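# Seat a round belt on two pulleys

## Task

Get the round belt sitting in the grooves of both pulleys, looped straight around them with no twist or crossing between the two.

## Robot and tools

Robot: two arms in a simulation. left_arm carries a left hand and right_arm a right hand; the left hand mirrors the right. Base poses in the scene frame: left_arm (+0.005, +0.230, +0.030) m, quat_wxyz (+1.000, 0, 0, +0.023); right_arm (+0.030, -0.356, +0.045) m, quat_wxyz (+1.000, 0, 0, +0.010).

Scene frame: origin at table-top height, halfway between the nominal bases. +z is up, +x points out over the table, and left_arm is on the +y side. Image left/right does not match the arm names. All positions, orientations and offsets use this frame.

Hand point: a point fixed to the palm, 0.05 m in front of it and 0.15 m from the wrist mount along the fingers. Its +z runs along straight fingers, +y out of the palm. On the right hand +x points from the thumb toward the little finger; on the left hand +x points toward the thumb. Straight fingertips extend 0.06 to 0.07 m past the point and sit 0.06 m behind it along -y. A wrist bracket on the little-finger side can strike things.

Row layout: exactly 28 numbers, each in [-1, 1], always for both arms. Order: left_arm dx, dy, dz, rx, ry, rz; then left hand little, ring, middle, index, thumb_bend, thumb_turn, force_limit, speed; then the same 14 for right_arm.

Pose numbers are offsets, not poses. They count from that arm's Hand target as it stood when the action or move began, along scene-frame axes. 1.0 equals 0.6 m for dx, dy, dz, and 180 degrees for rx, ry, rz. rx, ry, rz form one rotation vector, turned about the Hand target position. Sending all six as 0 asks nothing new of that arm. Resending a nonzero offset moves the arm again. A translation longer than 1.0 overall is shortened along its direction.

Hand numbers are absolute targets, not offsets. For fingers and thumb_bend, +1 is straight/open and -1 is curled. For thumb_turn, +1 puts the thumb beside the palm and -1 puts it in front, facing the fingers. force_limit runs linearly from about 0 N at -1 to 10 N at +1 at the fingertip (15 N for the two thumb motors). speed rises from near zero at -1 to full at +0.48 and stays full up to +1. For a soft grip, close at -0.94 or slower.

None of the hand numbers means "no change". To keep a hand as it is, repeat the eight numbers you last sent it. Before the first command to a hand, use its hand_measured plus hand_force_limit and hand_speed. With the thumb in front, the hand grips objects about 0.035 to 0.065 m thick, or handles down to about 0.025 m. Thumb tip and index pad can pinch light items.

execute_actions(actions, cameras): actions is a list of actions. Each action is up to 15 rows, one per 1/30 s step. A shorter action keeps its last row until step 15. Every row in an action is measured from that action's starting Hand target. Images come back only when actions is [] or cameras asks for them. The value ["all"] gives every camera and [] gives none.

move(target, speed, blend, blocking, cameras): drives each hand point in a straight line toward a target. target is one 28-number row or a list of up to 15 rows. All rows are offsets from the same starting Hand targets, not chained from each other. speed is in m/s, from 0.002 to 4.3, default 0.25; turning is capped at twice that in rad/s. It can be one number or one per target. blend is in m and rounds the corners between targets; the default 0 stops at each one. blocking=false returns after about 0.5 s while the motion continues. The whole list is capped at 10 s. Paths do not avoid obstacles or the other arm. The result adds a move: line, such as done, off_target, moving, held or fault. limits=paced means the pose was clipped; limits=held means steps were held back.

wait(seconds): 0 to 3600. Runs the scene without new commands; a running move carries on. stop(): brakes a running move. zoom_image(camera, region): region is [x0, y0, x1, y1] in pixels of that camera's latest image, at most 504 by 504. show_instructions(): shows the reference pages. finished_scene(scene): scene is 1 and ends the session for good.

Cameras: cam_high, cam_low, cam_board, cam_idler, cam_left_wrist, cam_right_wrist. All are 672x504.

Reading results: end_effector_position (m) and end_effector_quat_wxyz are in the scene frame and may be off by a few cm. "Hand target" is the last commanded pose after clipping, and the next offsets start from it. Friction and weight often leave the hand 1 to 3 cm short of its target, sometimes 5 cm, usually below it. Another execute_actions call with zero offsets asks for the target again; if the hand still falls short, send the gap as an offset. Commanded orientation is clipped to within 40 degrees of the measured orientation at every step.

Hand readings list six values in motor order:
- hand_measured: position on the command scale.
- hand_stopped_by: moving, target, force, stalled or fault.
- hand_load_n: fingertip force, positive when something pushes the finger open. A drop to about 0 means the grip was lost.

Joint torques wrap at ±28 N m on numbers 3 and 4. A MOTOR HOT line appears at 85 °C. At 100 °C the arm goes limp for 30 to 60 s (OVER-TEMPERATURE FAULT).

Avoid:
- dropping the belt, even a few mm, or releasing it while it moves;
- fast contact, hard pushes and slams;
- collisions between the arms or hands, including closing one hand on the other's fingers;
- anything leaving the table;
- long stretched-out holds or pushing at an unreachable pose, which heat the motors.

To end a push against something, command the target back past the hand point. The belt must stay seated once the robot lets go.

Each tool is called after "Call:" by a JSON object that holds its "method" and its "body", one argument or row to a line.

Reference images:

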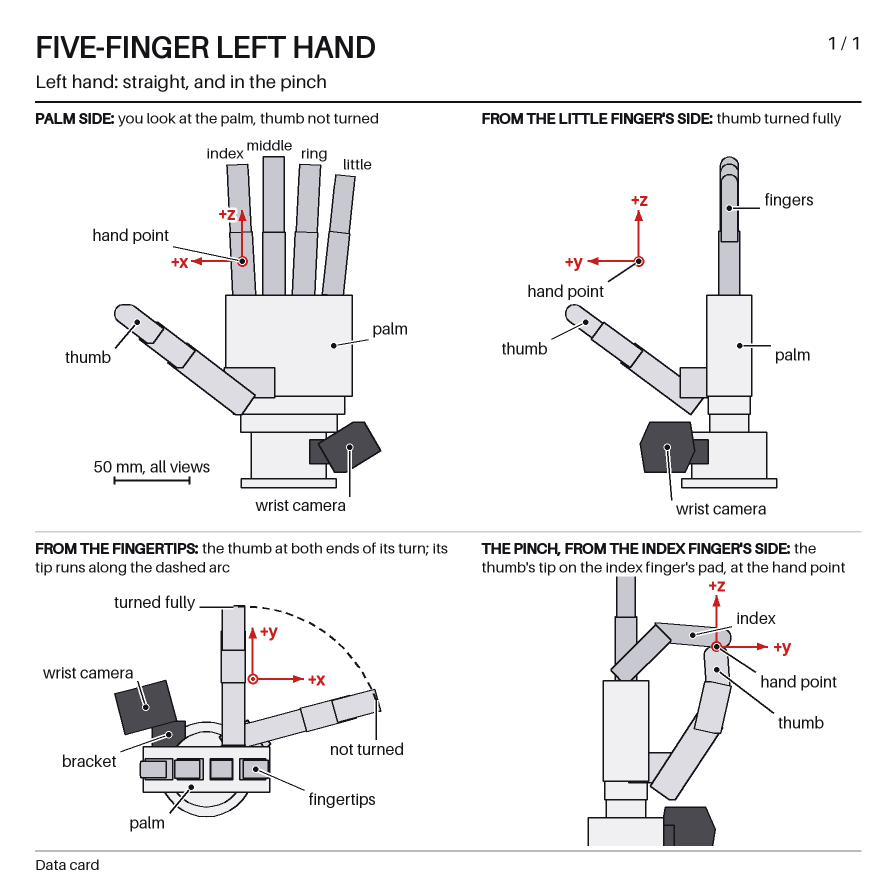

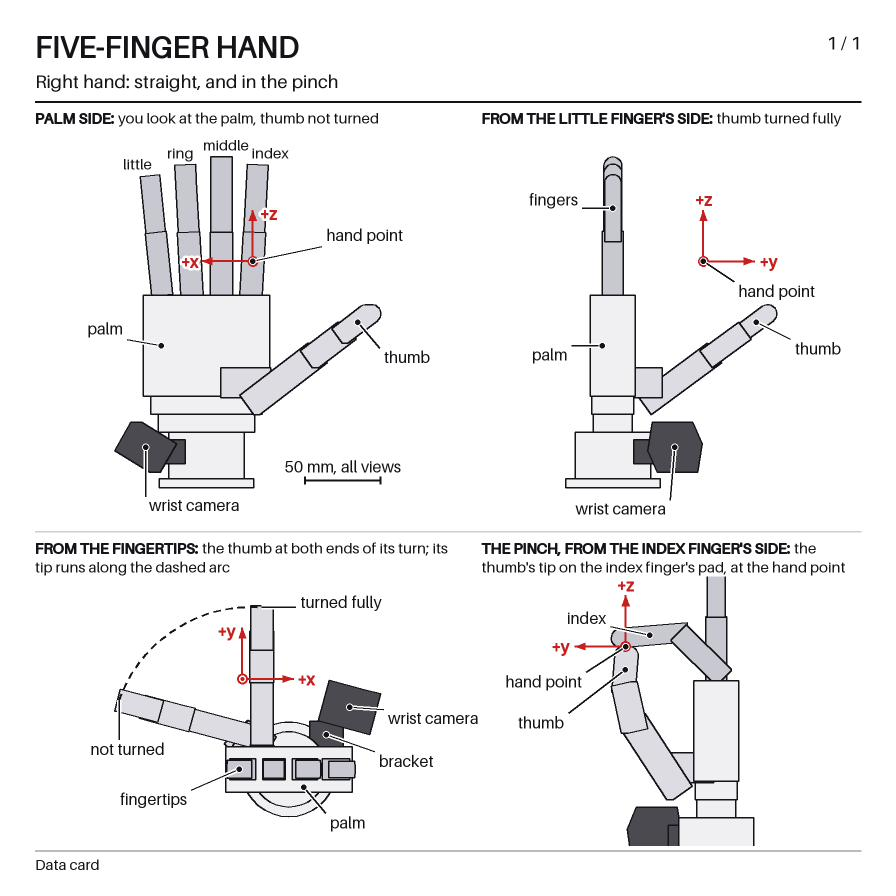

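## Session

Call:
{"method": "execute_actions", "body": {
  "actions": []
}}

Scene clock: 0.00 s.
left_arm: end_effector_position=(+0.3084, +0.4966, +0.1580) hand_measured=(+1.000, +1.000, +1.000, +1.000, +1.000, +1.000) hand_load_n=(+0.0, +0.0, +0.0, +0.0, +0.0, +0.0) hand_stopped_by=(target, target, target, target, target, target) hand_force_limit=0.00 hand_speed=-0.80 end_effector_quat_wxyz=(-0.219, -0.188, +0.890, +0.354) | right_arm: end_effector_position=(+0.6038, -0.3614, +0.1622) hand_measured=(+1.000, +1.000, +1.000, +1.000, +1.000, +1.000) hand_load_n=(+0.0, +0.0, +0.0, +0.0, +0.0, +0.5) hand_stopped_by=(target, target, target, target, target, target) hand_force_limit=0.00 hand_speed=-0.80 end_effector_quat_wxyz=(+0.220, -0.125, +0.866, +0.432)
Joint positions: left_arm=[0.251 1.812 1.223 -1.462 -0.743 1.261] | right_arm=[-0.384 1.997 1.416 -1.049 -1.01 0.887]
Joint velocities: within noise
Joint torques (N m): no reading
Heat: left arm: hottest waist 34 °C; right arm: hottest wrist yaw 31 °C.
Hand target: left_arm +0.3149, +0.4986, +0.1656; -0.207, -0.194, +0.891, +0.355 | right_arm +0.6090, -0.3634, +0.1672; +0.226, -0.130, +0.865, +0.428

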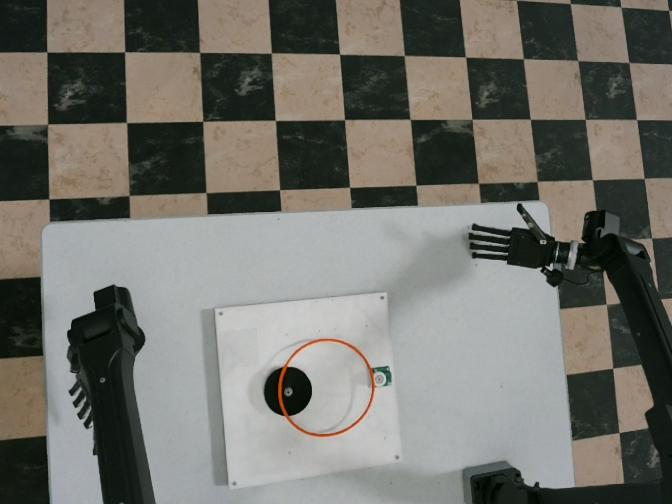

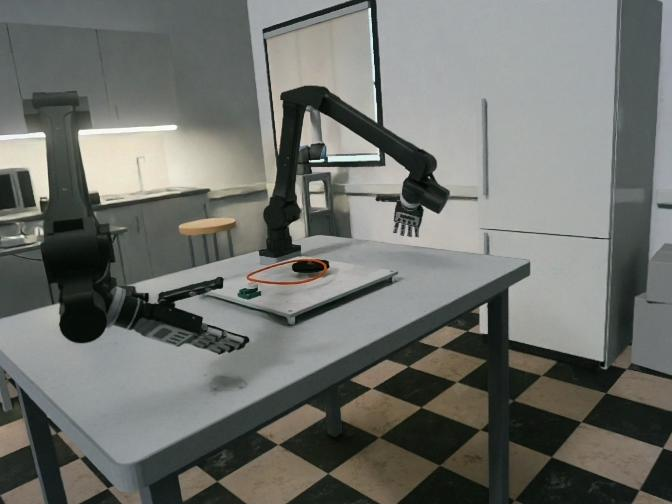

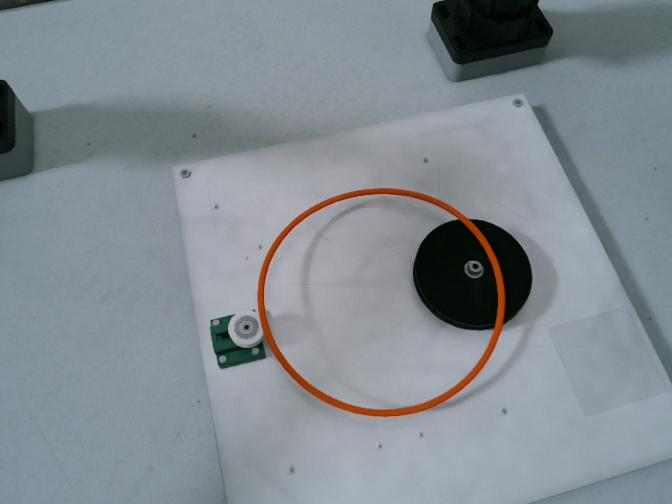

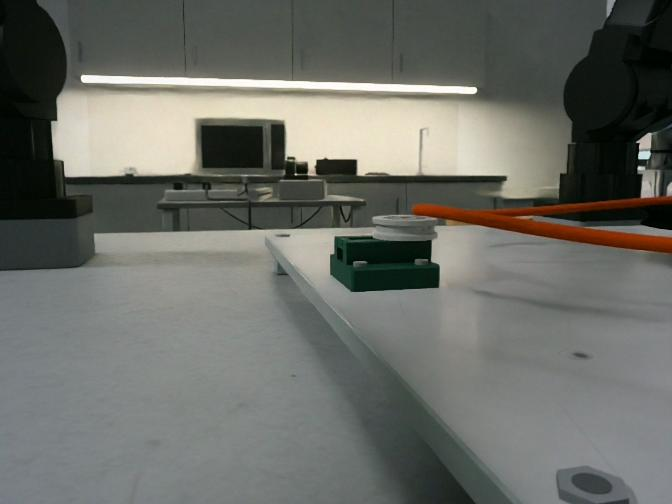

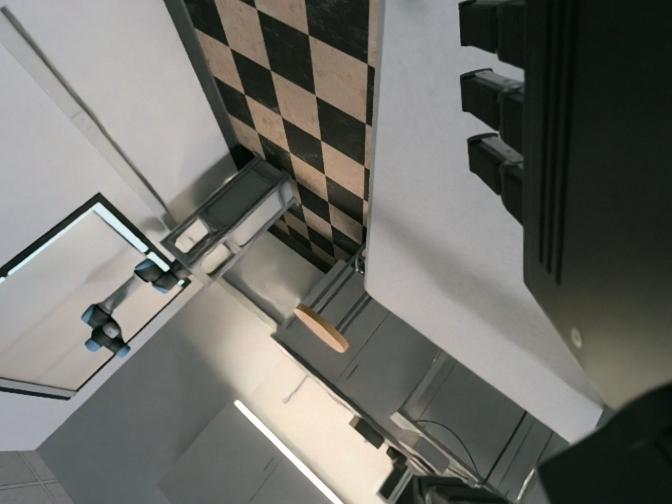

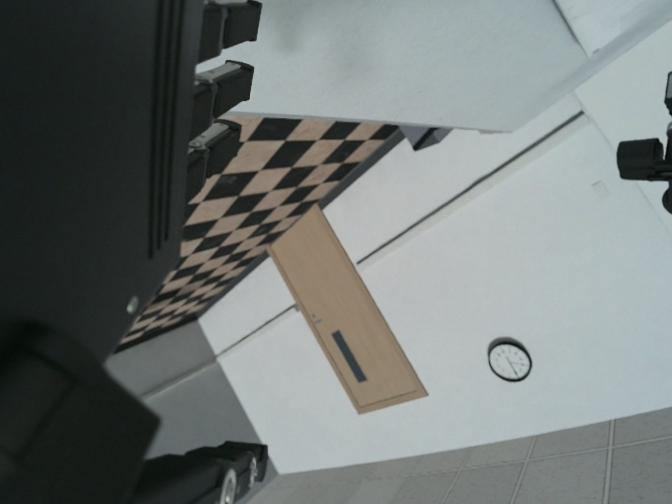

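Call:
{"method": "zoom_image", "body": {
  "camera": "cam_board",
  "region": [180, 150, 560, 435]
}}

Call:
{"method": "zoom_image", "body": {
  "camera": "cam_idler",
  "region": [300, 150, 672, 430]
}}

Call:
{"method": "zoom_image", "body": {
  "camera": "cam_high",
  "region": [200, 280, 420, 500]
}}

Call:
{"method": "zoom_image", "body": {
  "camera": "cam_low",
  "region": [180, 220, 420, 340]
}}

Scaled by 1.326 from the camera's image (finer frame: 960x720).

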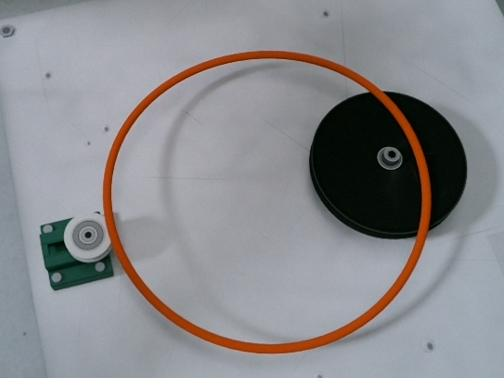

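Scaled by 1.355 from the camera's image (finer frame: 960x720).

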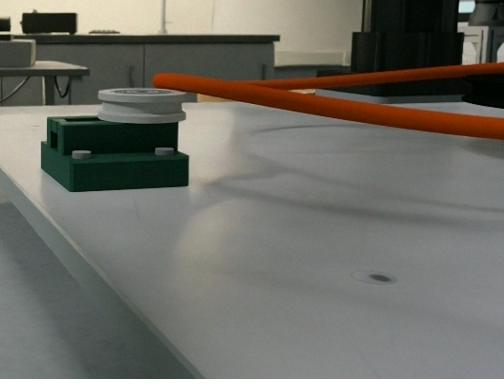

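Scaled by 2.291 from the camera's image (finer frame: 960x720).

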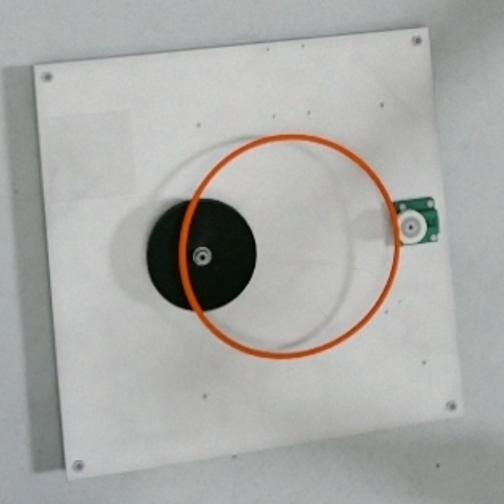

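Scaled by 2.100 from the camera's image (finer frame: 960x720).

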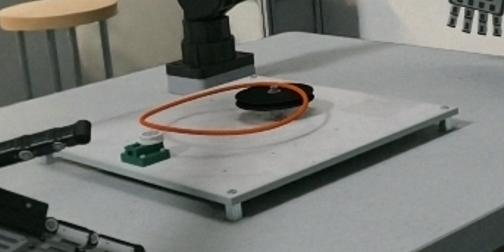

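Call:
{"method": "move", "body": {
  "target": [0,0,0,0,0,0,1,1,1,1,1,1,0,-0.8,-0.582,0.372,0.1,-0.285,0.150,-0.087,-1,-1,-1,0,1,-1,0,0],
  "speed": 0.2,
  "cameras": ["all"]
}}

Scene clock: 96.53 s.
left_arm: end_effector_position=(+0.3084, +0.4966, +0.1580) hand_measured=(+1.000, +1.000, +1.000, +1.000, +1.000, +1.000) hand_load_n=(+0.0, +0.0, +0.0, +0.0, +0.0, +0.0) hand_stopped_by=(target, target, target, target, target, target) hand_force_limit=0.00 hand_speed=-0.80 end_effector_quat_wxyz=(-0.219, -0.188, +0.890, +0.354) | right_arm: end_effector_position=(+0.2498, -0.1475, +0.2092) hand_measured=(-1.000, -1.000, -1.000, +0.000, +1.000, -1.000) hand_load_n=(+0.0, +0.0, +0.0, +0.0, -0.5, +0.0) hand_stopped_by=(target, target, target, target, target, target) hand_force_limit=0.00 hand_speed=0.00 end_effector_quat_wxyz=(-0.020, -0.032, +0.999, +0.008)
Joint positions: left_arm=[0.251 1.812 1.223 -1.462 -0.743 1.261] | right_arm=[0.602 0.989 0.853 -1.46 -0.036 2.127]
Joint torques (N m): left_arm=[-2.32 -14.45 8.27 -0.29 -0.68 -0.13] | right_arm=[-0.85 -3.25 12.1 -0.17 -0.12 0.03]
Heat: left arm: hottest waist 33 °C; right arm: hottest shoulder 35 °C.
Hand target: left_arm +0.3149, +0.4986, +0.1656; -0.207, -0.194, +0.891, +0.355 | right_arm +0.2597, -0.1402, +0.2273; +0.002, +0.000, +1.000, +0.000
Off the commanded pose: left_arm 0.010 m, 2 deg | right_arm 0.022 m, 5 deg.
joint sent to its limit (right arm) — joint 6 (wrist roll), upper limit. The joint targets are off in orientation, not in position.
move: off_target (right_arm)

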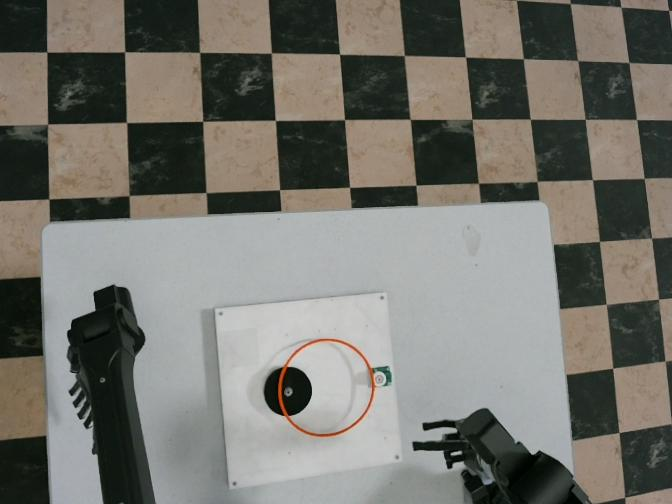

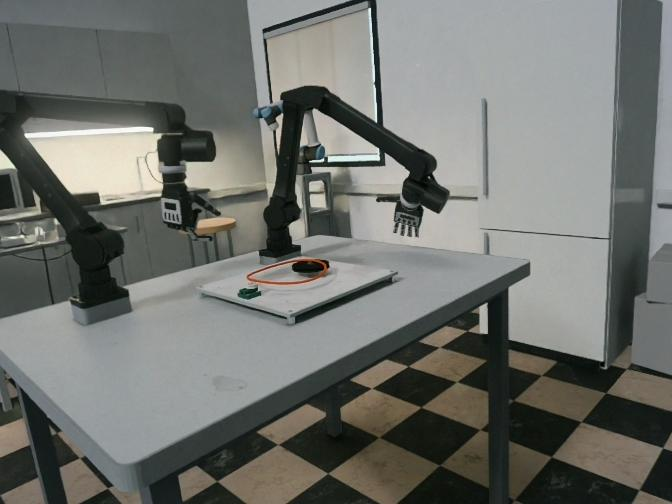

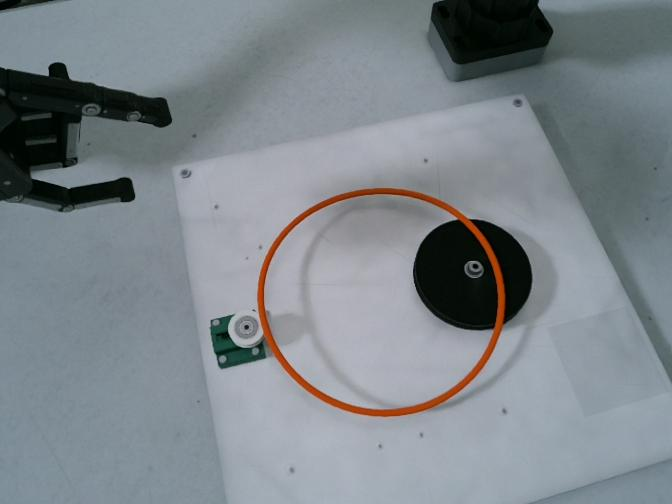

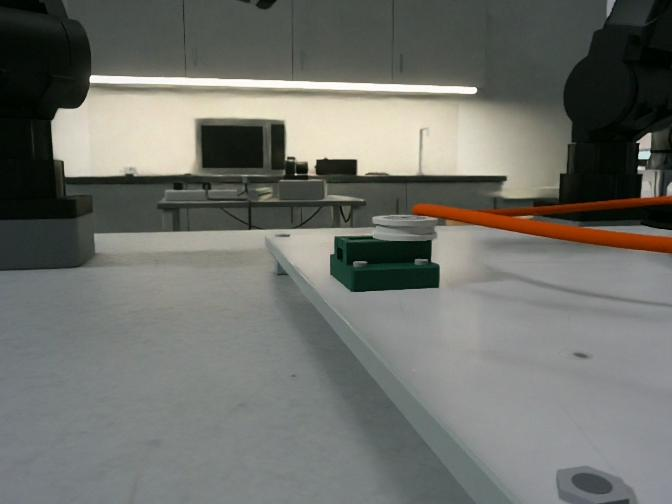

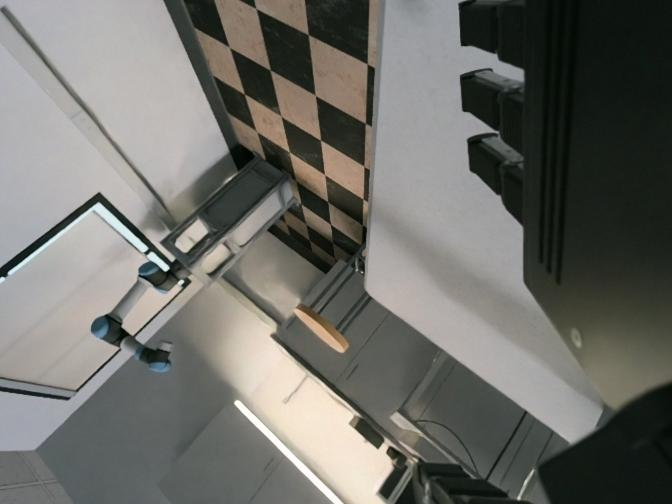

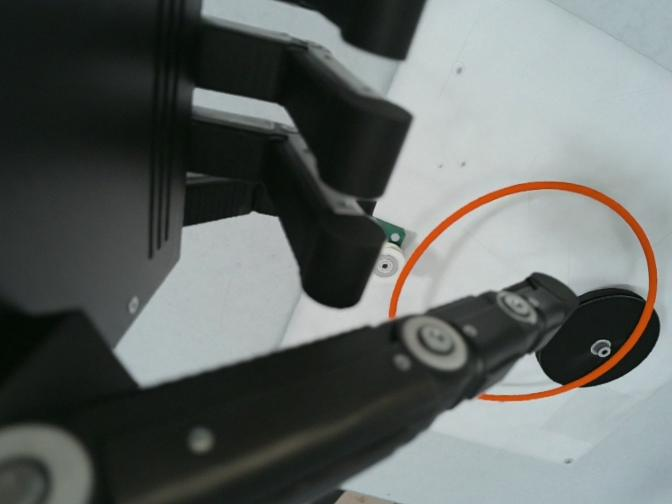

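Call:
{"method": "move", "body": {
  "target": [0,0,0,0,0,0,1,1,1,1,1,1,0,-0.8,0.017,-0.033,-0.184,0,0,0.122,-1,-1,-1,0,1,-1,0,0],
  "speed": 0.15,
  "cameras": ["cam_high","cam_board","cam_idler","cam_right_wrist"]
}}

Scene clock: 115.97 s.
left_arm: end_effector_position=(+0.3084, +0.4966, +0.1580) hand_measured=(+1.000, +1.000, +1.000, +1.000, +1.000, +1.000) hand_load_n=(+0.0, +0.0, +0.0, +0.0, +0.0, +0.0) hand_stopped_by=(target, target, target, target, target, target) hand_force_limit=0.00 hand_speed=-0.80 end_effector_quat_wxyz=(-0.219, -0.188, +0.890, +0.354) | right_arm: end_effector_position=(+0.2676, -0.1589, +0.1202) hand_measured=(-1.000, -1.000, -1.000, +0.000, +1.000, -1.000) hand_load_n=(+0.0, +0.0, +0.0, +0.0, +0.0, +0.0) hand_stopped_by=(target, target, target, target, target, target) hand_force_limit=0.00 hand_speed=0.00 end_effector_quat_wxyz=(+0.001, -0.190, +0.982, +0.000)
Joint positions: left_arm=[0.251 1.812 1.223 -1.462 -0.743 1.261] | right_arm=[0.492 1.117 0.693 -1.145 0 1.701]
Joint torques (N m): left_arm=[-2.26 -14.33 8.27 -0.28 -0.68 -0.13] | right_arm=[-1.85 -3.72 7.42 0.81 -0.11 -0.06]
Heat: left arm: hottest waist 33 °C; right arm: hottest shoulder 33 °C.
Hand target: left_arm +0.3149, +0.4986, +0.1656; -0.207, -0.194, +0.891, +0.355 | right_arm +0.2701, -0.1600, +0.1169; +0.002, -0.190, +0.982, +0.001
Off the commanded pose: left_arm 0.010 m, 2 deg | right_arm 0.004 m, 0 deg.
move: done

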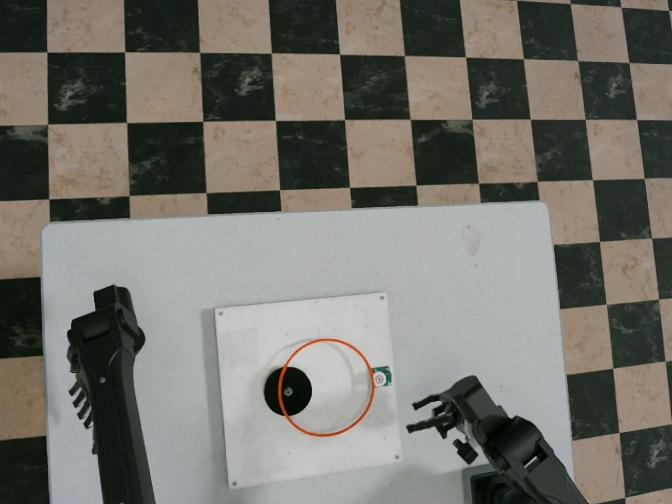

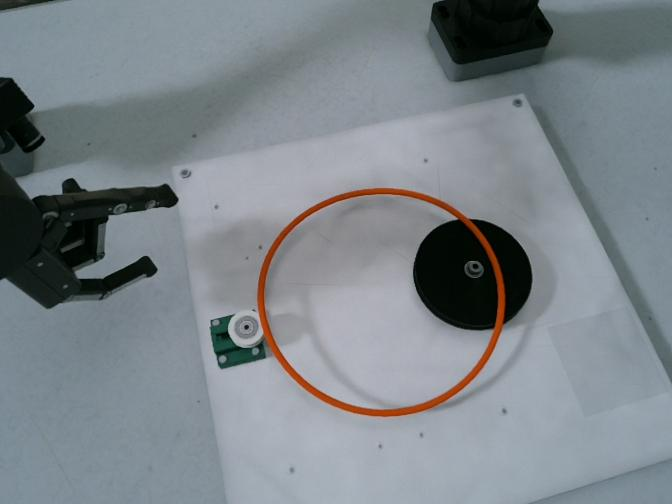

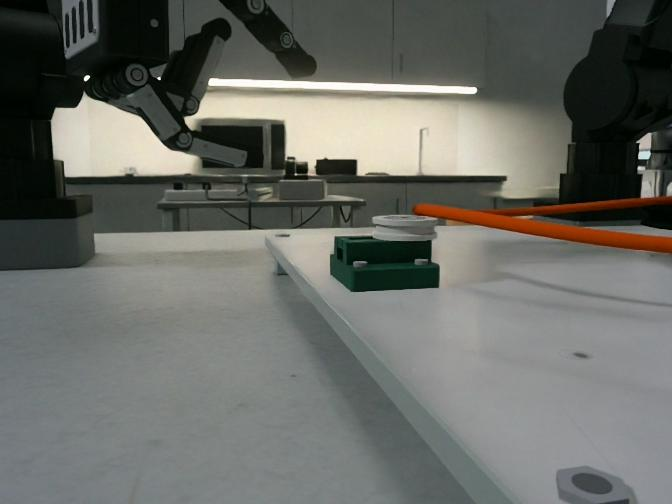

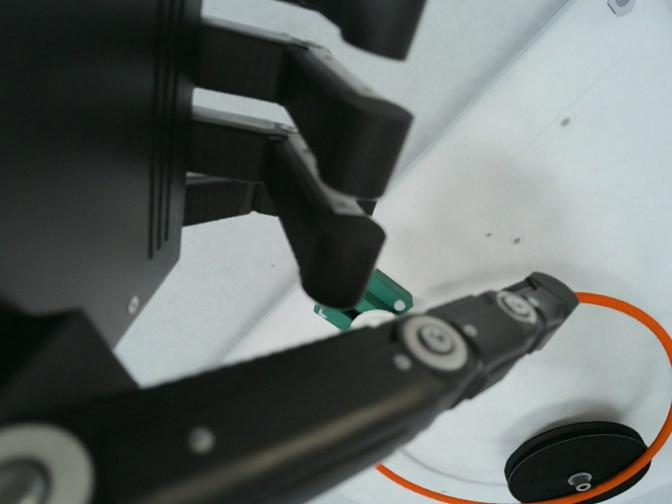

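Call:
{"method": "move", "body": {
  "target": [0,0,0,0,0,0,1,1,1,1,1,1,0,-0.8,0,0,-0.067,0,0,0,-1,-1,-1,0,1,-1,0,0],
  "speed": 0.1,
  "cameras": ["cam_high","cam_board","cam_idler","cam_right_wrist"]
}}

Scene clock: 120.63 s.
left_arm: end_effector_position=(+0.3084, +0.4966, +0.1580) hand_measured=(+1.000, +1.000, +1.000, +1.000, +1.000, +1.000) hand_load_n=(+0.0, +0.0, +0.0, +0.0, +0.0, +0.0) hand_stopped_by=(target, target, target, target, target, target) hand_force_limit=0.00 hand_speed=-0.80 end_effector_quat_wxyz=(-0.219, -0.188, +0.890, +0.354) | right_arm: end_effector_position=(+0.2678, -0.1587, +0.0798) hand_measured=(-1.000, -1.000, -1.000, +0.000, +1.000, -1.000) hand_load_n=(+0.0, +0.0, +0.0, +0.0, +0.0, +0.0) hand_stopped_by=(target, target, target, target, target, target) hand_force_limit=0.00 hand_speed=0.00 end_effector_quat_wxyz=(+0.001, -0.190, +0.982, +0.000)
Joint positions: left_arm=[0.251 1.812 1.223 -1.462 -0.743 1.261] | right_arm=[0.492 1.185 0.622 -1.006 0 1.701]
Joint torques (N m): left_arm=[-2.32 -14.39 8.27 -0.29 -0.68 -0.13] | right_arm=[-2.02 -4.13 6.95 0.77 -0.1 -0.08]
Heat: left arm: hottest waist 33 °C; right arm: hottest shoulder 33 °C.
Hand target: left_arm +0.3149, +0.4986, +0.1656; -0.207, -0.194, +0.891, +0.355 | right_arm +0.2700, -0.1601, +0.0766; +0.001, -0.190, +0.982, +0.000
Off the commanded pose: left_arm 0.010 m, 2 deg | right_arm 0.004 m, 0 deg.
move: done

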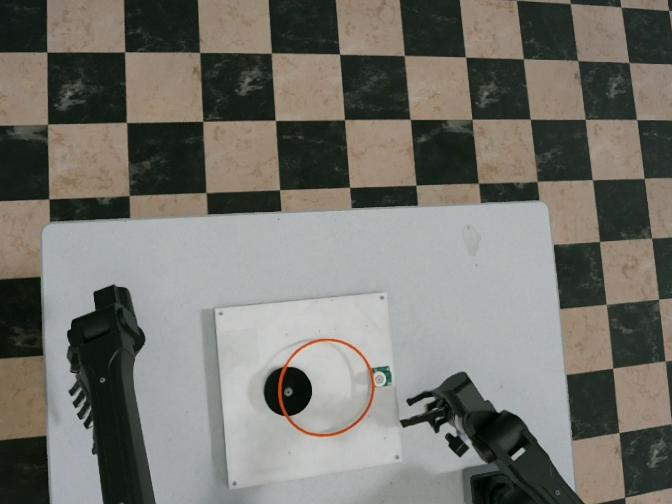

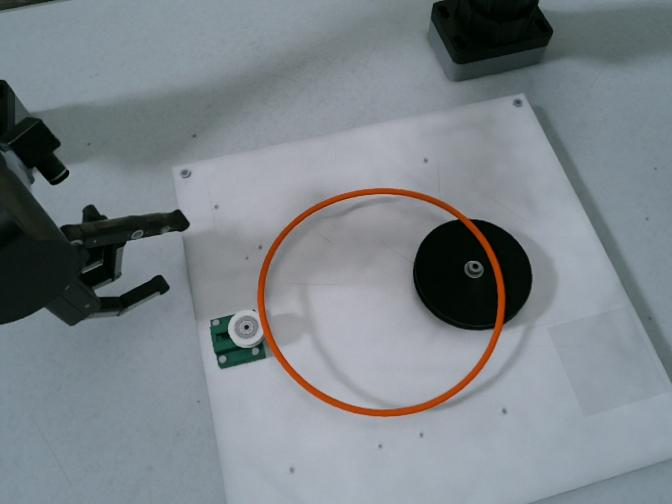

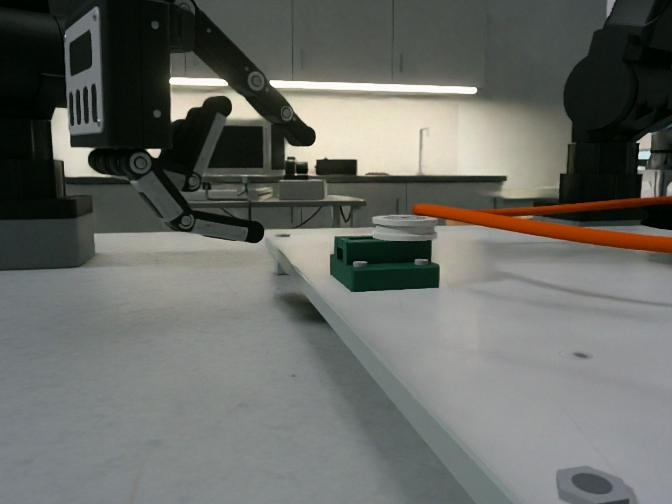

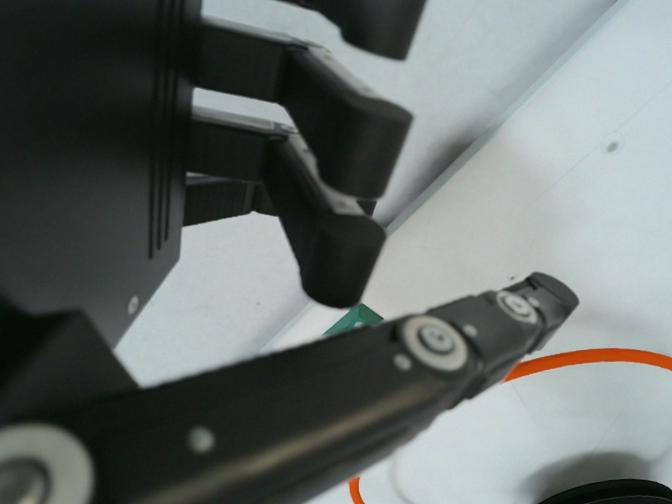

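Call:
{"method": "move", "body": {
  "target": [0,0,0,0,0,0,1,1,1,1,1,1,0,-0.8,0.0667,0,0.0167,0,0,0,-1,-1,-1,0,1,-1,0,0],
  "speed": 0.1,
  "cameras": ["cam_high","cam_board","cam_idler"]
}}

Scene clock: 130.87 s.
left_arm: end_effector_position=(+0.3084, +0.4966, +0.1580) hand_measured=(+1.000, +1.000, +1.000, +1.000, +1.000, +1.000) hand_load_n=(+0.0, +0.0, +0.0, +0.0, +0.0, +0.0) hand_stopped_by=(target, target, target, target, target, target) hand_force_limit=0.00 hand_speed=-0.80 end_effector_quat_wxyz=(-0.219, -0.188, +0.890, +0.354) | right_arm: end_effector_position=(+0.2959, -0.1647, +0.0789) hand_measured=(-1.000, -1.000, -1.000, +0.000, +1.000, -1.000) hand_load_n=(+0.0, +0.0, +0.0, +0.0, +0.0, +0.0) hand_stopped_by=(target, target, target, target, target, target) hand_force_limit=0.00 hand_speed=0.00 end_effector_quat_wxyz=(-0.008, -0.189, +0.982, -0.002)
Joint positions: left_arm=[0.251 1.812 1.223 -1.462 -0.743 1.261] | right_arm=[0.427 1.265 0.685 -1.006 0 1.637]
Joint torques (N m): left_arm=[-2.32 -14.39 8.25 -0.29 -0.68 -0.13] | right_arm=[-1.55 -4.84 9.74 0.24 -0.11 -0.06]
Heat: left arm: hottest waist 33 °C; right arm: hottest shoulder 32 °C.
Hand target: left_arm +0.3149, +0.4986, +0.1656; -0.207, -0.194, +0.891, +0.355 | right_arm +0.3100, -0.1601, +0.0867; +0.002, -0.190, +0.982, +0.001
Off the commanded pose: left_arm 0.010 m, 2 deg | right_arm 0.017 m, 1 deg.
move: off_target (right_arm)

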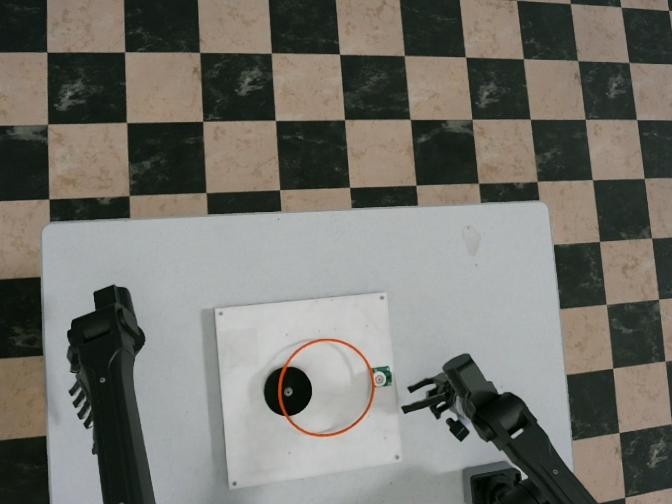

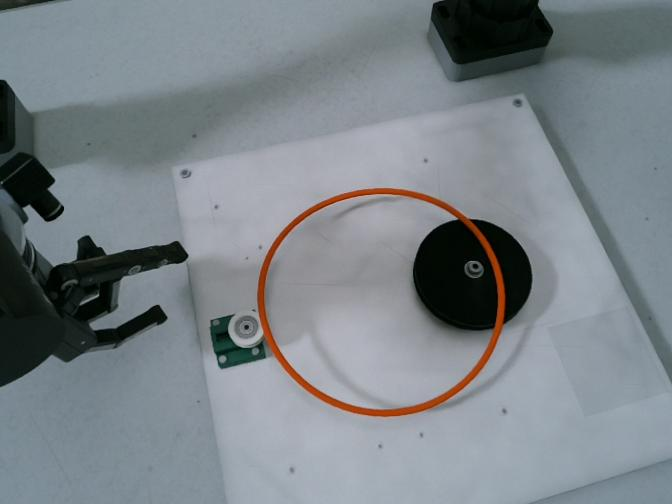

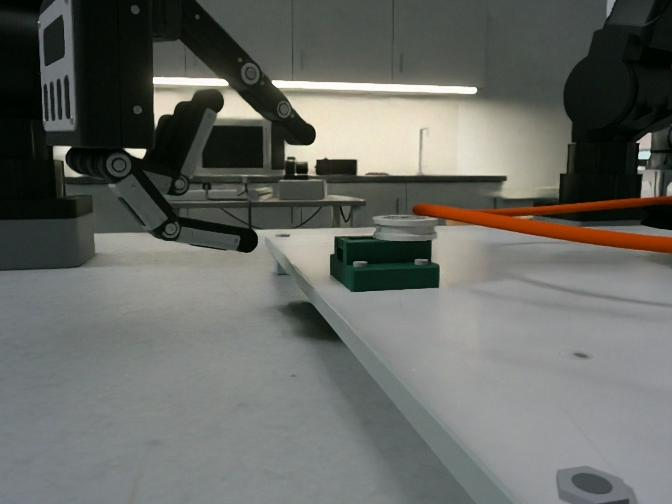

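Call:
{"method": "move", "body": {
  "target": [
    [0,0,0,0,0,0,1,1,1,1,1,1,0,-0.8,0,0,0.055,0,0,0,-1,-1,-1,0,1,-1,0,0],
    [0,0,0,0,0,0,1,1,1,1,1,1,0,-0.8,0.173,0.132,0.055,0,0,0.1,-1,-1,-1,0,1,-1,0,0]
  ],
  "speed": 0.15,
  "blend": 0.02,
  "cameras": ["cam_high","cam_board","cam_idler","cam_right_wrist"]
}}

Scene clock: 160.93 s.
left_arm: end_effector_position=(+0.3084, +0.4966, +0.1580) hand_measured=(+1.000, +1.000, +1.000, +1.000, +1.000, +1.000) hand_load_n=(+0.0, +0.0, +0.0, +0.0, +0.0, +0.0) hand_stopped_by=(target, target, target, target, target, target) hand_force_limit=0.00 hand_speed=-0.80 end_effector_quat_wxyz=(-0.219, -0.188, +0.890, +0.354) | right_arm: end_effector_position=(+0.4050, -0.0902, +0.1112) hand_measured=(-1.000, -1.000, -1.000, +0.000, +1.000, -1.000) hand_load_n=(+0.0, +0.0, +0.0, +0.0, +0.0, +0.0) hand_stopped_by=(target, target, target, target, target, target) hand_force_limit=0.00 hand_speed=0.00 end_effector_quat_wxyz=(-0.005, -0.333, +0.943, -0.001)
Joint positions: left_arm=[0.251 1.812 1.223 -1.462 -0.743 1.261] | right_arm=[0.455 1.596 1.127 -1.113 0 1.366]
Joint torques (N m): left_arm=[-2.32 -14.39 8.27 -0.29 -0.68 -0.13] | right_arm=[-0.32 -10.34 10.47 -0.17 -0.15 -0.05]
Heat: left arm: hottest waist 33 °C; right arm: hottest elbow 33 °C.
Hand target: left_arm +0.3149, +0.4986, +0.1656; -0.207, -0.194, +0.891, +0.355 | right_arm +0.4139, -0.0808, +0.1198; +0.001, -0.341, +0.940, +0.001
Off the commanded pose: left_arm 0.010 m, 2 deg | right_arm 0.015 m, 1 deg.
move: off_target (right_arm); blend cut to 0.0165 m at target 1

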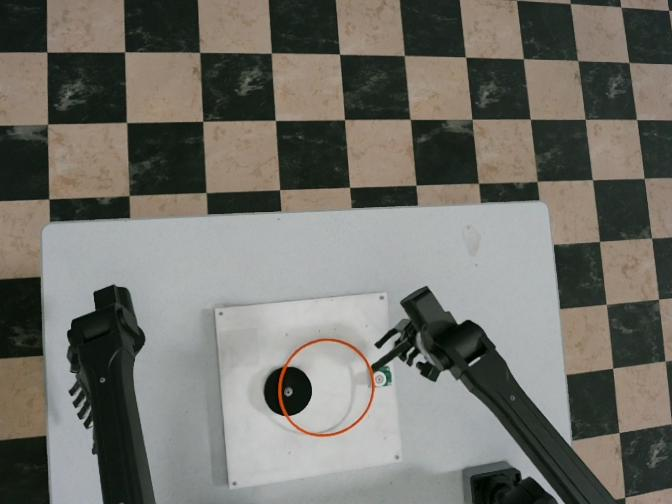

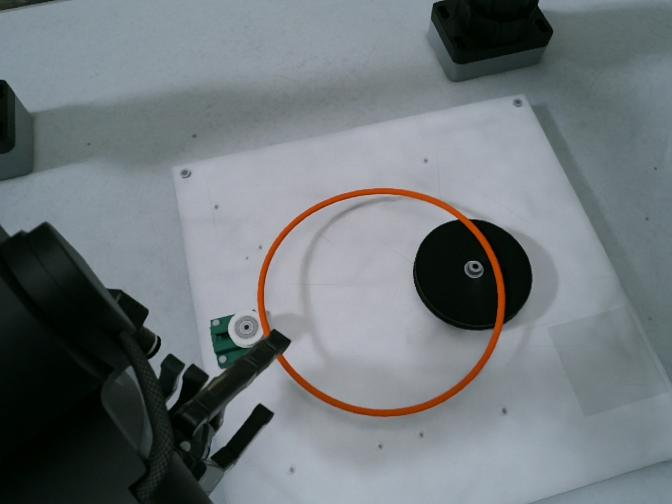

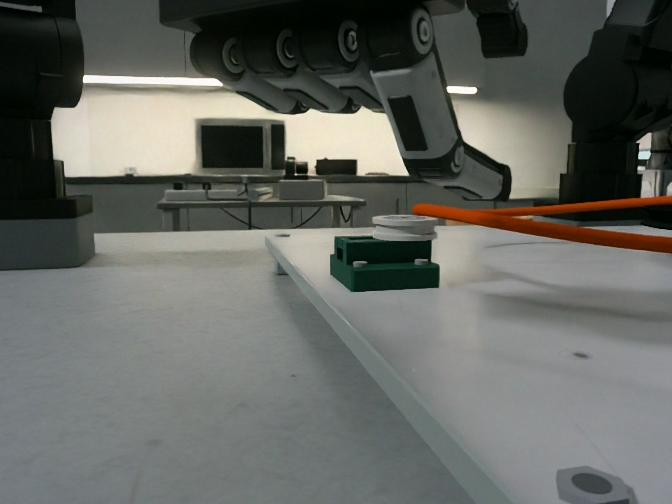

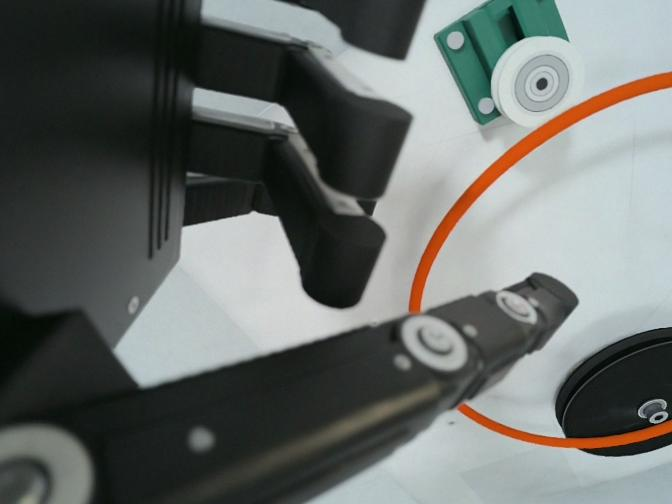

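Call:
{"method": "move", "body": {
  "target": [0,0,0,0,0,0,1,1,1,1,1,1,0,-0.8,0,0,-0.055,0,0,0,-1,-1,-1,0,1,-1,0,0],
  "speed": 0.1,
  "cameras": ["cam_board","cam_idler","cam_right_wrist"]
}}

Scene clock: 168.53 s.
left_arm: end_effector_position=(+0.3084, +0.4966, +0.1580) hand_measured=(+1.000, +1.000, +1.000, +1.000, +1.000, +1.000) hand_load_n=(+0.0, +0.0, +0.0, +0.0, +0.0, +0.0) hand_stopped_by=(target, target, target, target, target, target) hand_force_limit=0.00 hand_speed=-0.80 end_effector_quat_wxyz=(-0.219, -0.188, +0.890, +0.354) | right_arm: end_effector_position=(+0.4165, -0.0843, +0.0944) hand_measured=(-1.000, -1.000, -1.000, +0.000, +1.000, -1.000) hand_load_n=(+0.0, +0.0, +0.0, +0.0, +0.0, +0.0) hand_stopped_by=(target, target, target, target, target, target) hand_force_limit=0.00 hand_speed=0.00 end_effector_quat_wxyz=(+0.004, -0.333, +0.943, +0.001)
Joint positions: left_arm=[0.251 1.812 1.223 -1.462 -0.743 1.261] | right_arm=[0.455 1.637 1.127 -1.053 0 1.366]
Joint torques (N m): left_arm=[-2.32 -14.39 8.25 -0.28 -0.68 -0.13] | right_arm=[-0.5 -10.75 6.98 0.76 -0.14 -0.07]
Heat: left arm: hottest waist 33 °C; right arm: hottest elbow 33 °C.
Hand target: left_arm +0.3149, +0.4986, +0.1656; -0.207, -0.194, +0.891, +0.355 | right_arm +0.4139, -0.0808, +0.0868; +0.001, -0.341, +0.940, +0.001
Off the commanded pose: left_arm 0.010 m, 2 deg | right_arm 0.009 m, 1 deg.
move: done

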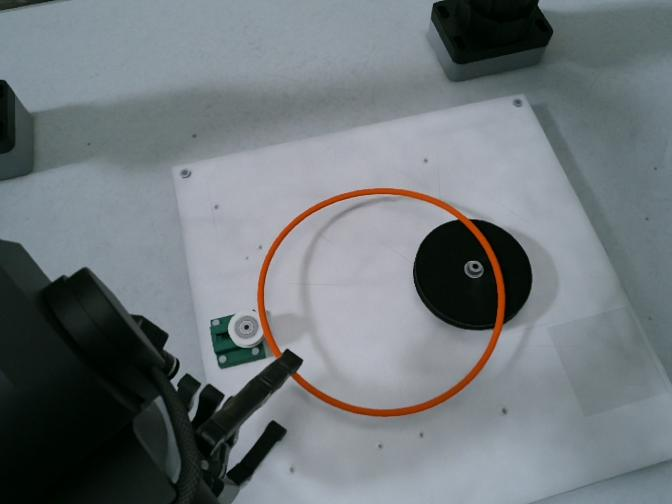

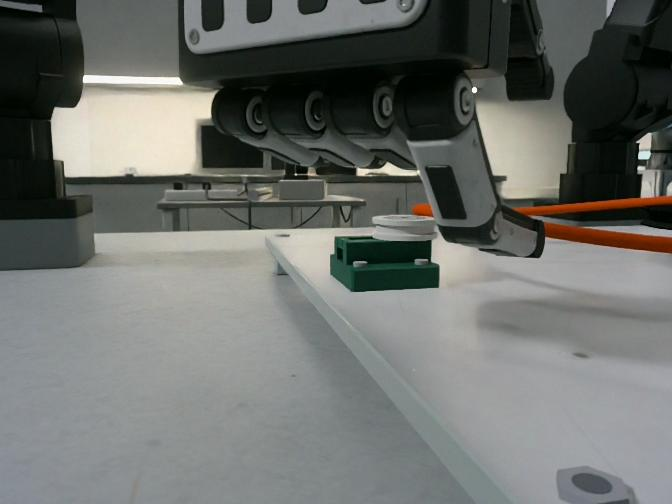

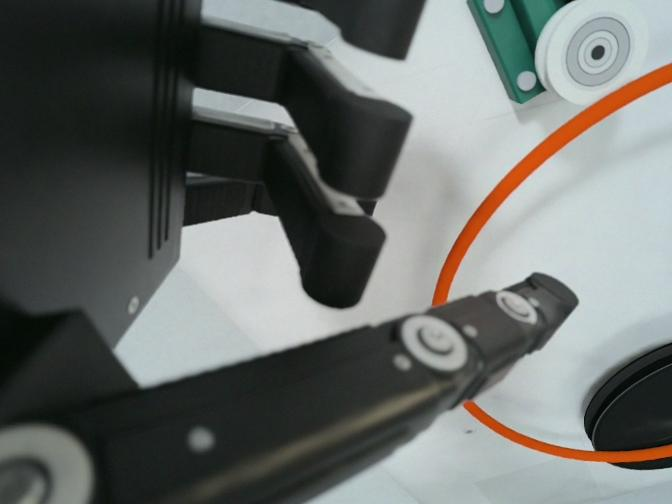

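Call:
{"method": "move", "body": {
  "target": [0,0,0,0,0,0,1,1,1,1,1,1,0,-0.8,0,0,-0.022,0,0,0,-1,-1,-1,0,1,-1,0,0],
  "speed": 0.1,
  "cameras": ["cam_board","cam_idler","cam_right_wrist"]
}}

Call:
{"method": "zoom_image", "body": {
  "camera": "cam_idler",
  "region": [400, 150, 672, 350]
}}

Scene clock: 173.87 s.
left_arm: end_effector_position=(+0.3084, +0.4966, +0.1580) hand_measured=(+1.000, +1.000, +1.000, +1.000, +1.000, +1.000) hand_load_n=(+0.0, +0.0, +0.0, +0.0, +0.0, +0.0) hand_stopped_by=(target, target, target, target, target, target) hand_force_limit=0.00 hand_speed=-0.80 end_effector_quat_wxyz=(-0.219, -0.188, +0.890, +0.354) | right_arm: end_effector_position=(+0.4170, -0.0841, +0.0822) hand_measured=(-1.000, -1.000, -1.000, +0.000, +1.000, -1.000) hand_load_n=(+0.0, +0.0, +0.0, +0.0, +0.0, +0.0) hand_stopped_by=(target, target, target, target, target, target) hand_force_limit=0.00 hand_speed=0.00 end_effector_quat_wxyz=(+0.005, -0.333, +0.943, +0.001)
Joint positions: left_arm=[0.251 1.812 1.223 -1.462 -0.743 1.261] | right_arm=[0.455 1.653 1.111 -1.018 0 1.366]
Joint torques (N m): left_arm=[-2.32 -14.39 8.27 -0.29 -0.68 -0.13] | right_arm=[-0.09 -10.87 6.79 0.69 -0.13 -0.07]
Heat: left arm: hottest waist 33 °C; right arm: hottest elbow 33 °C.
Hand target: left_arm +0.3149, +0.4986, +0.1656; -0.207, -0.194, +0.891, +0.355 | right_arm +0.4139, -0.0808, +0.0736; +0.002, -0.341, +0.940, +0.001
Off the commanded pose: left_arm 0.010 m, 2 deg | right_arm 0.010 m, 1 deg.
move: done

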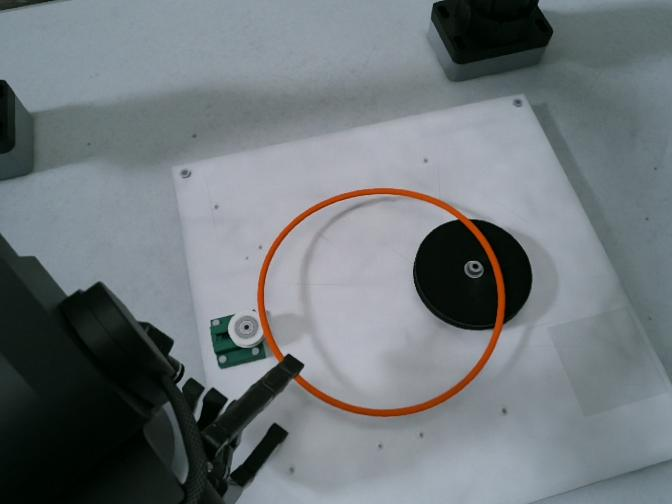

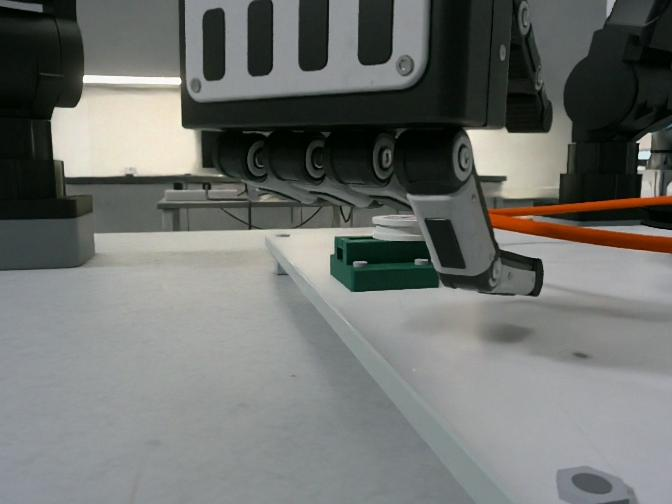

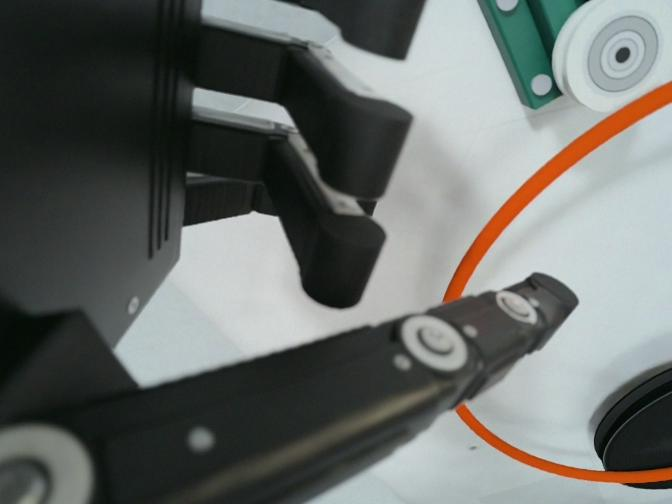

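Scaled by 1.853 from the camera's image (finer frame: 960x720).

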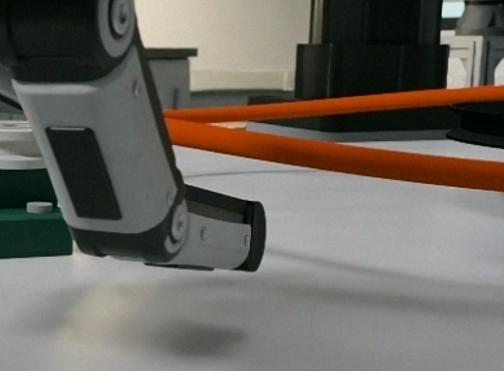

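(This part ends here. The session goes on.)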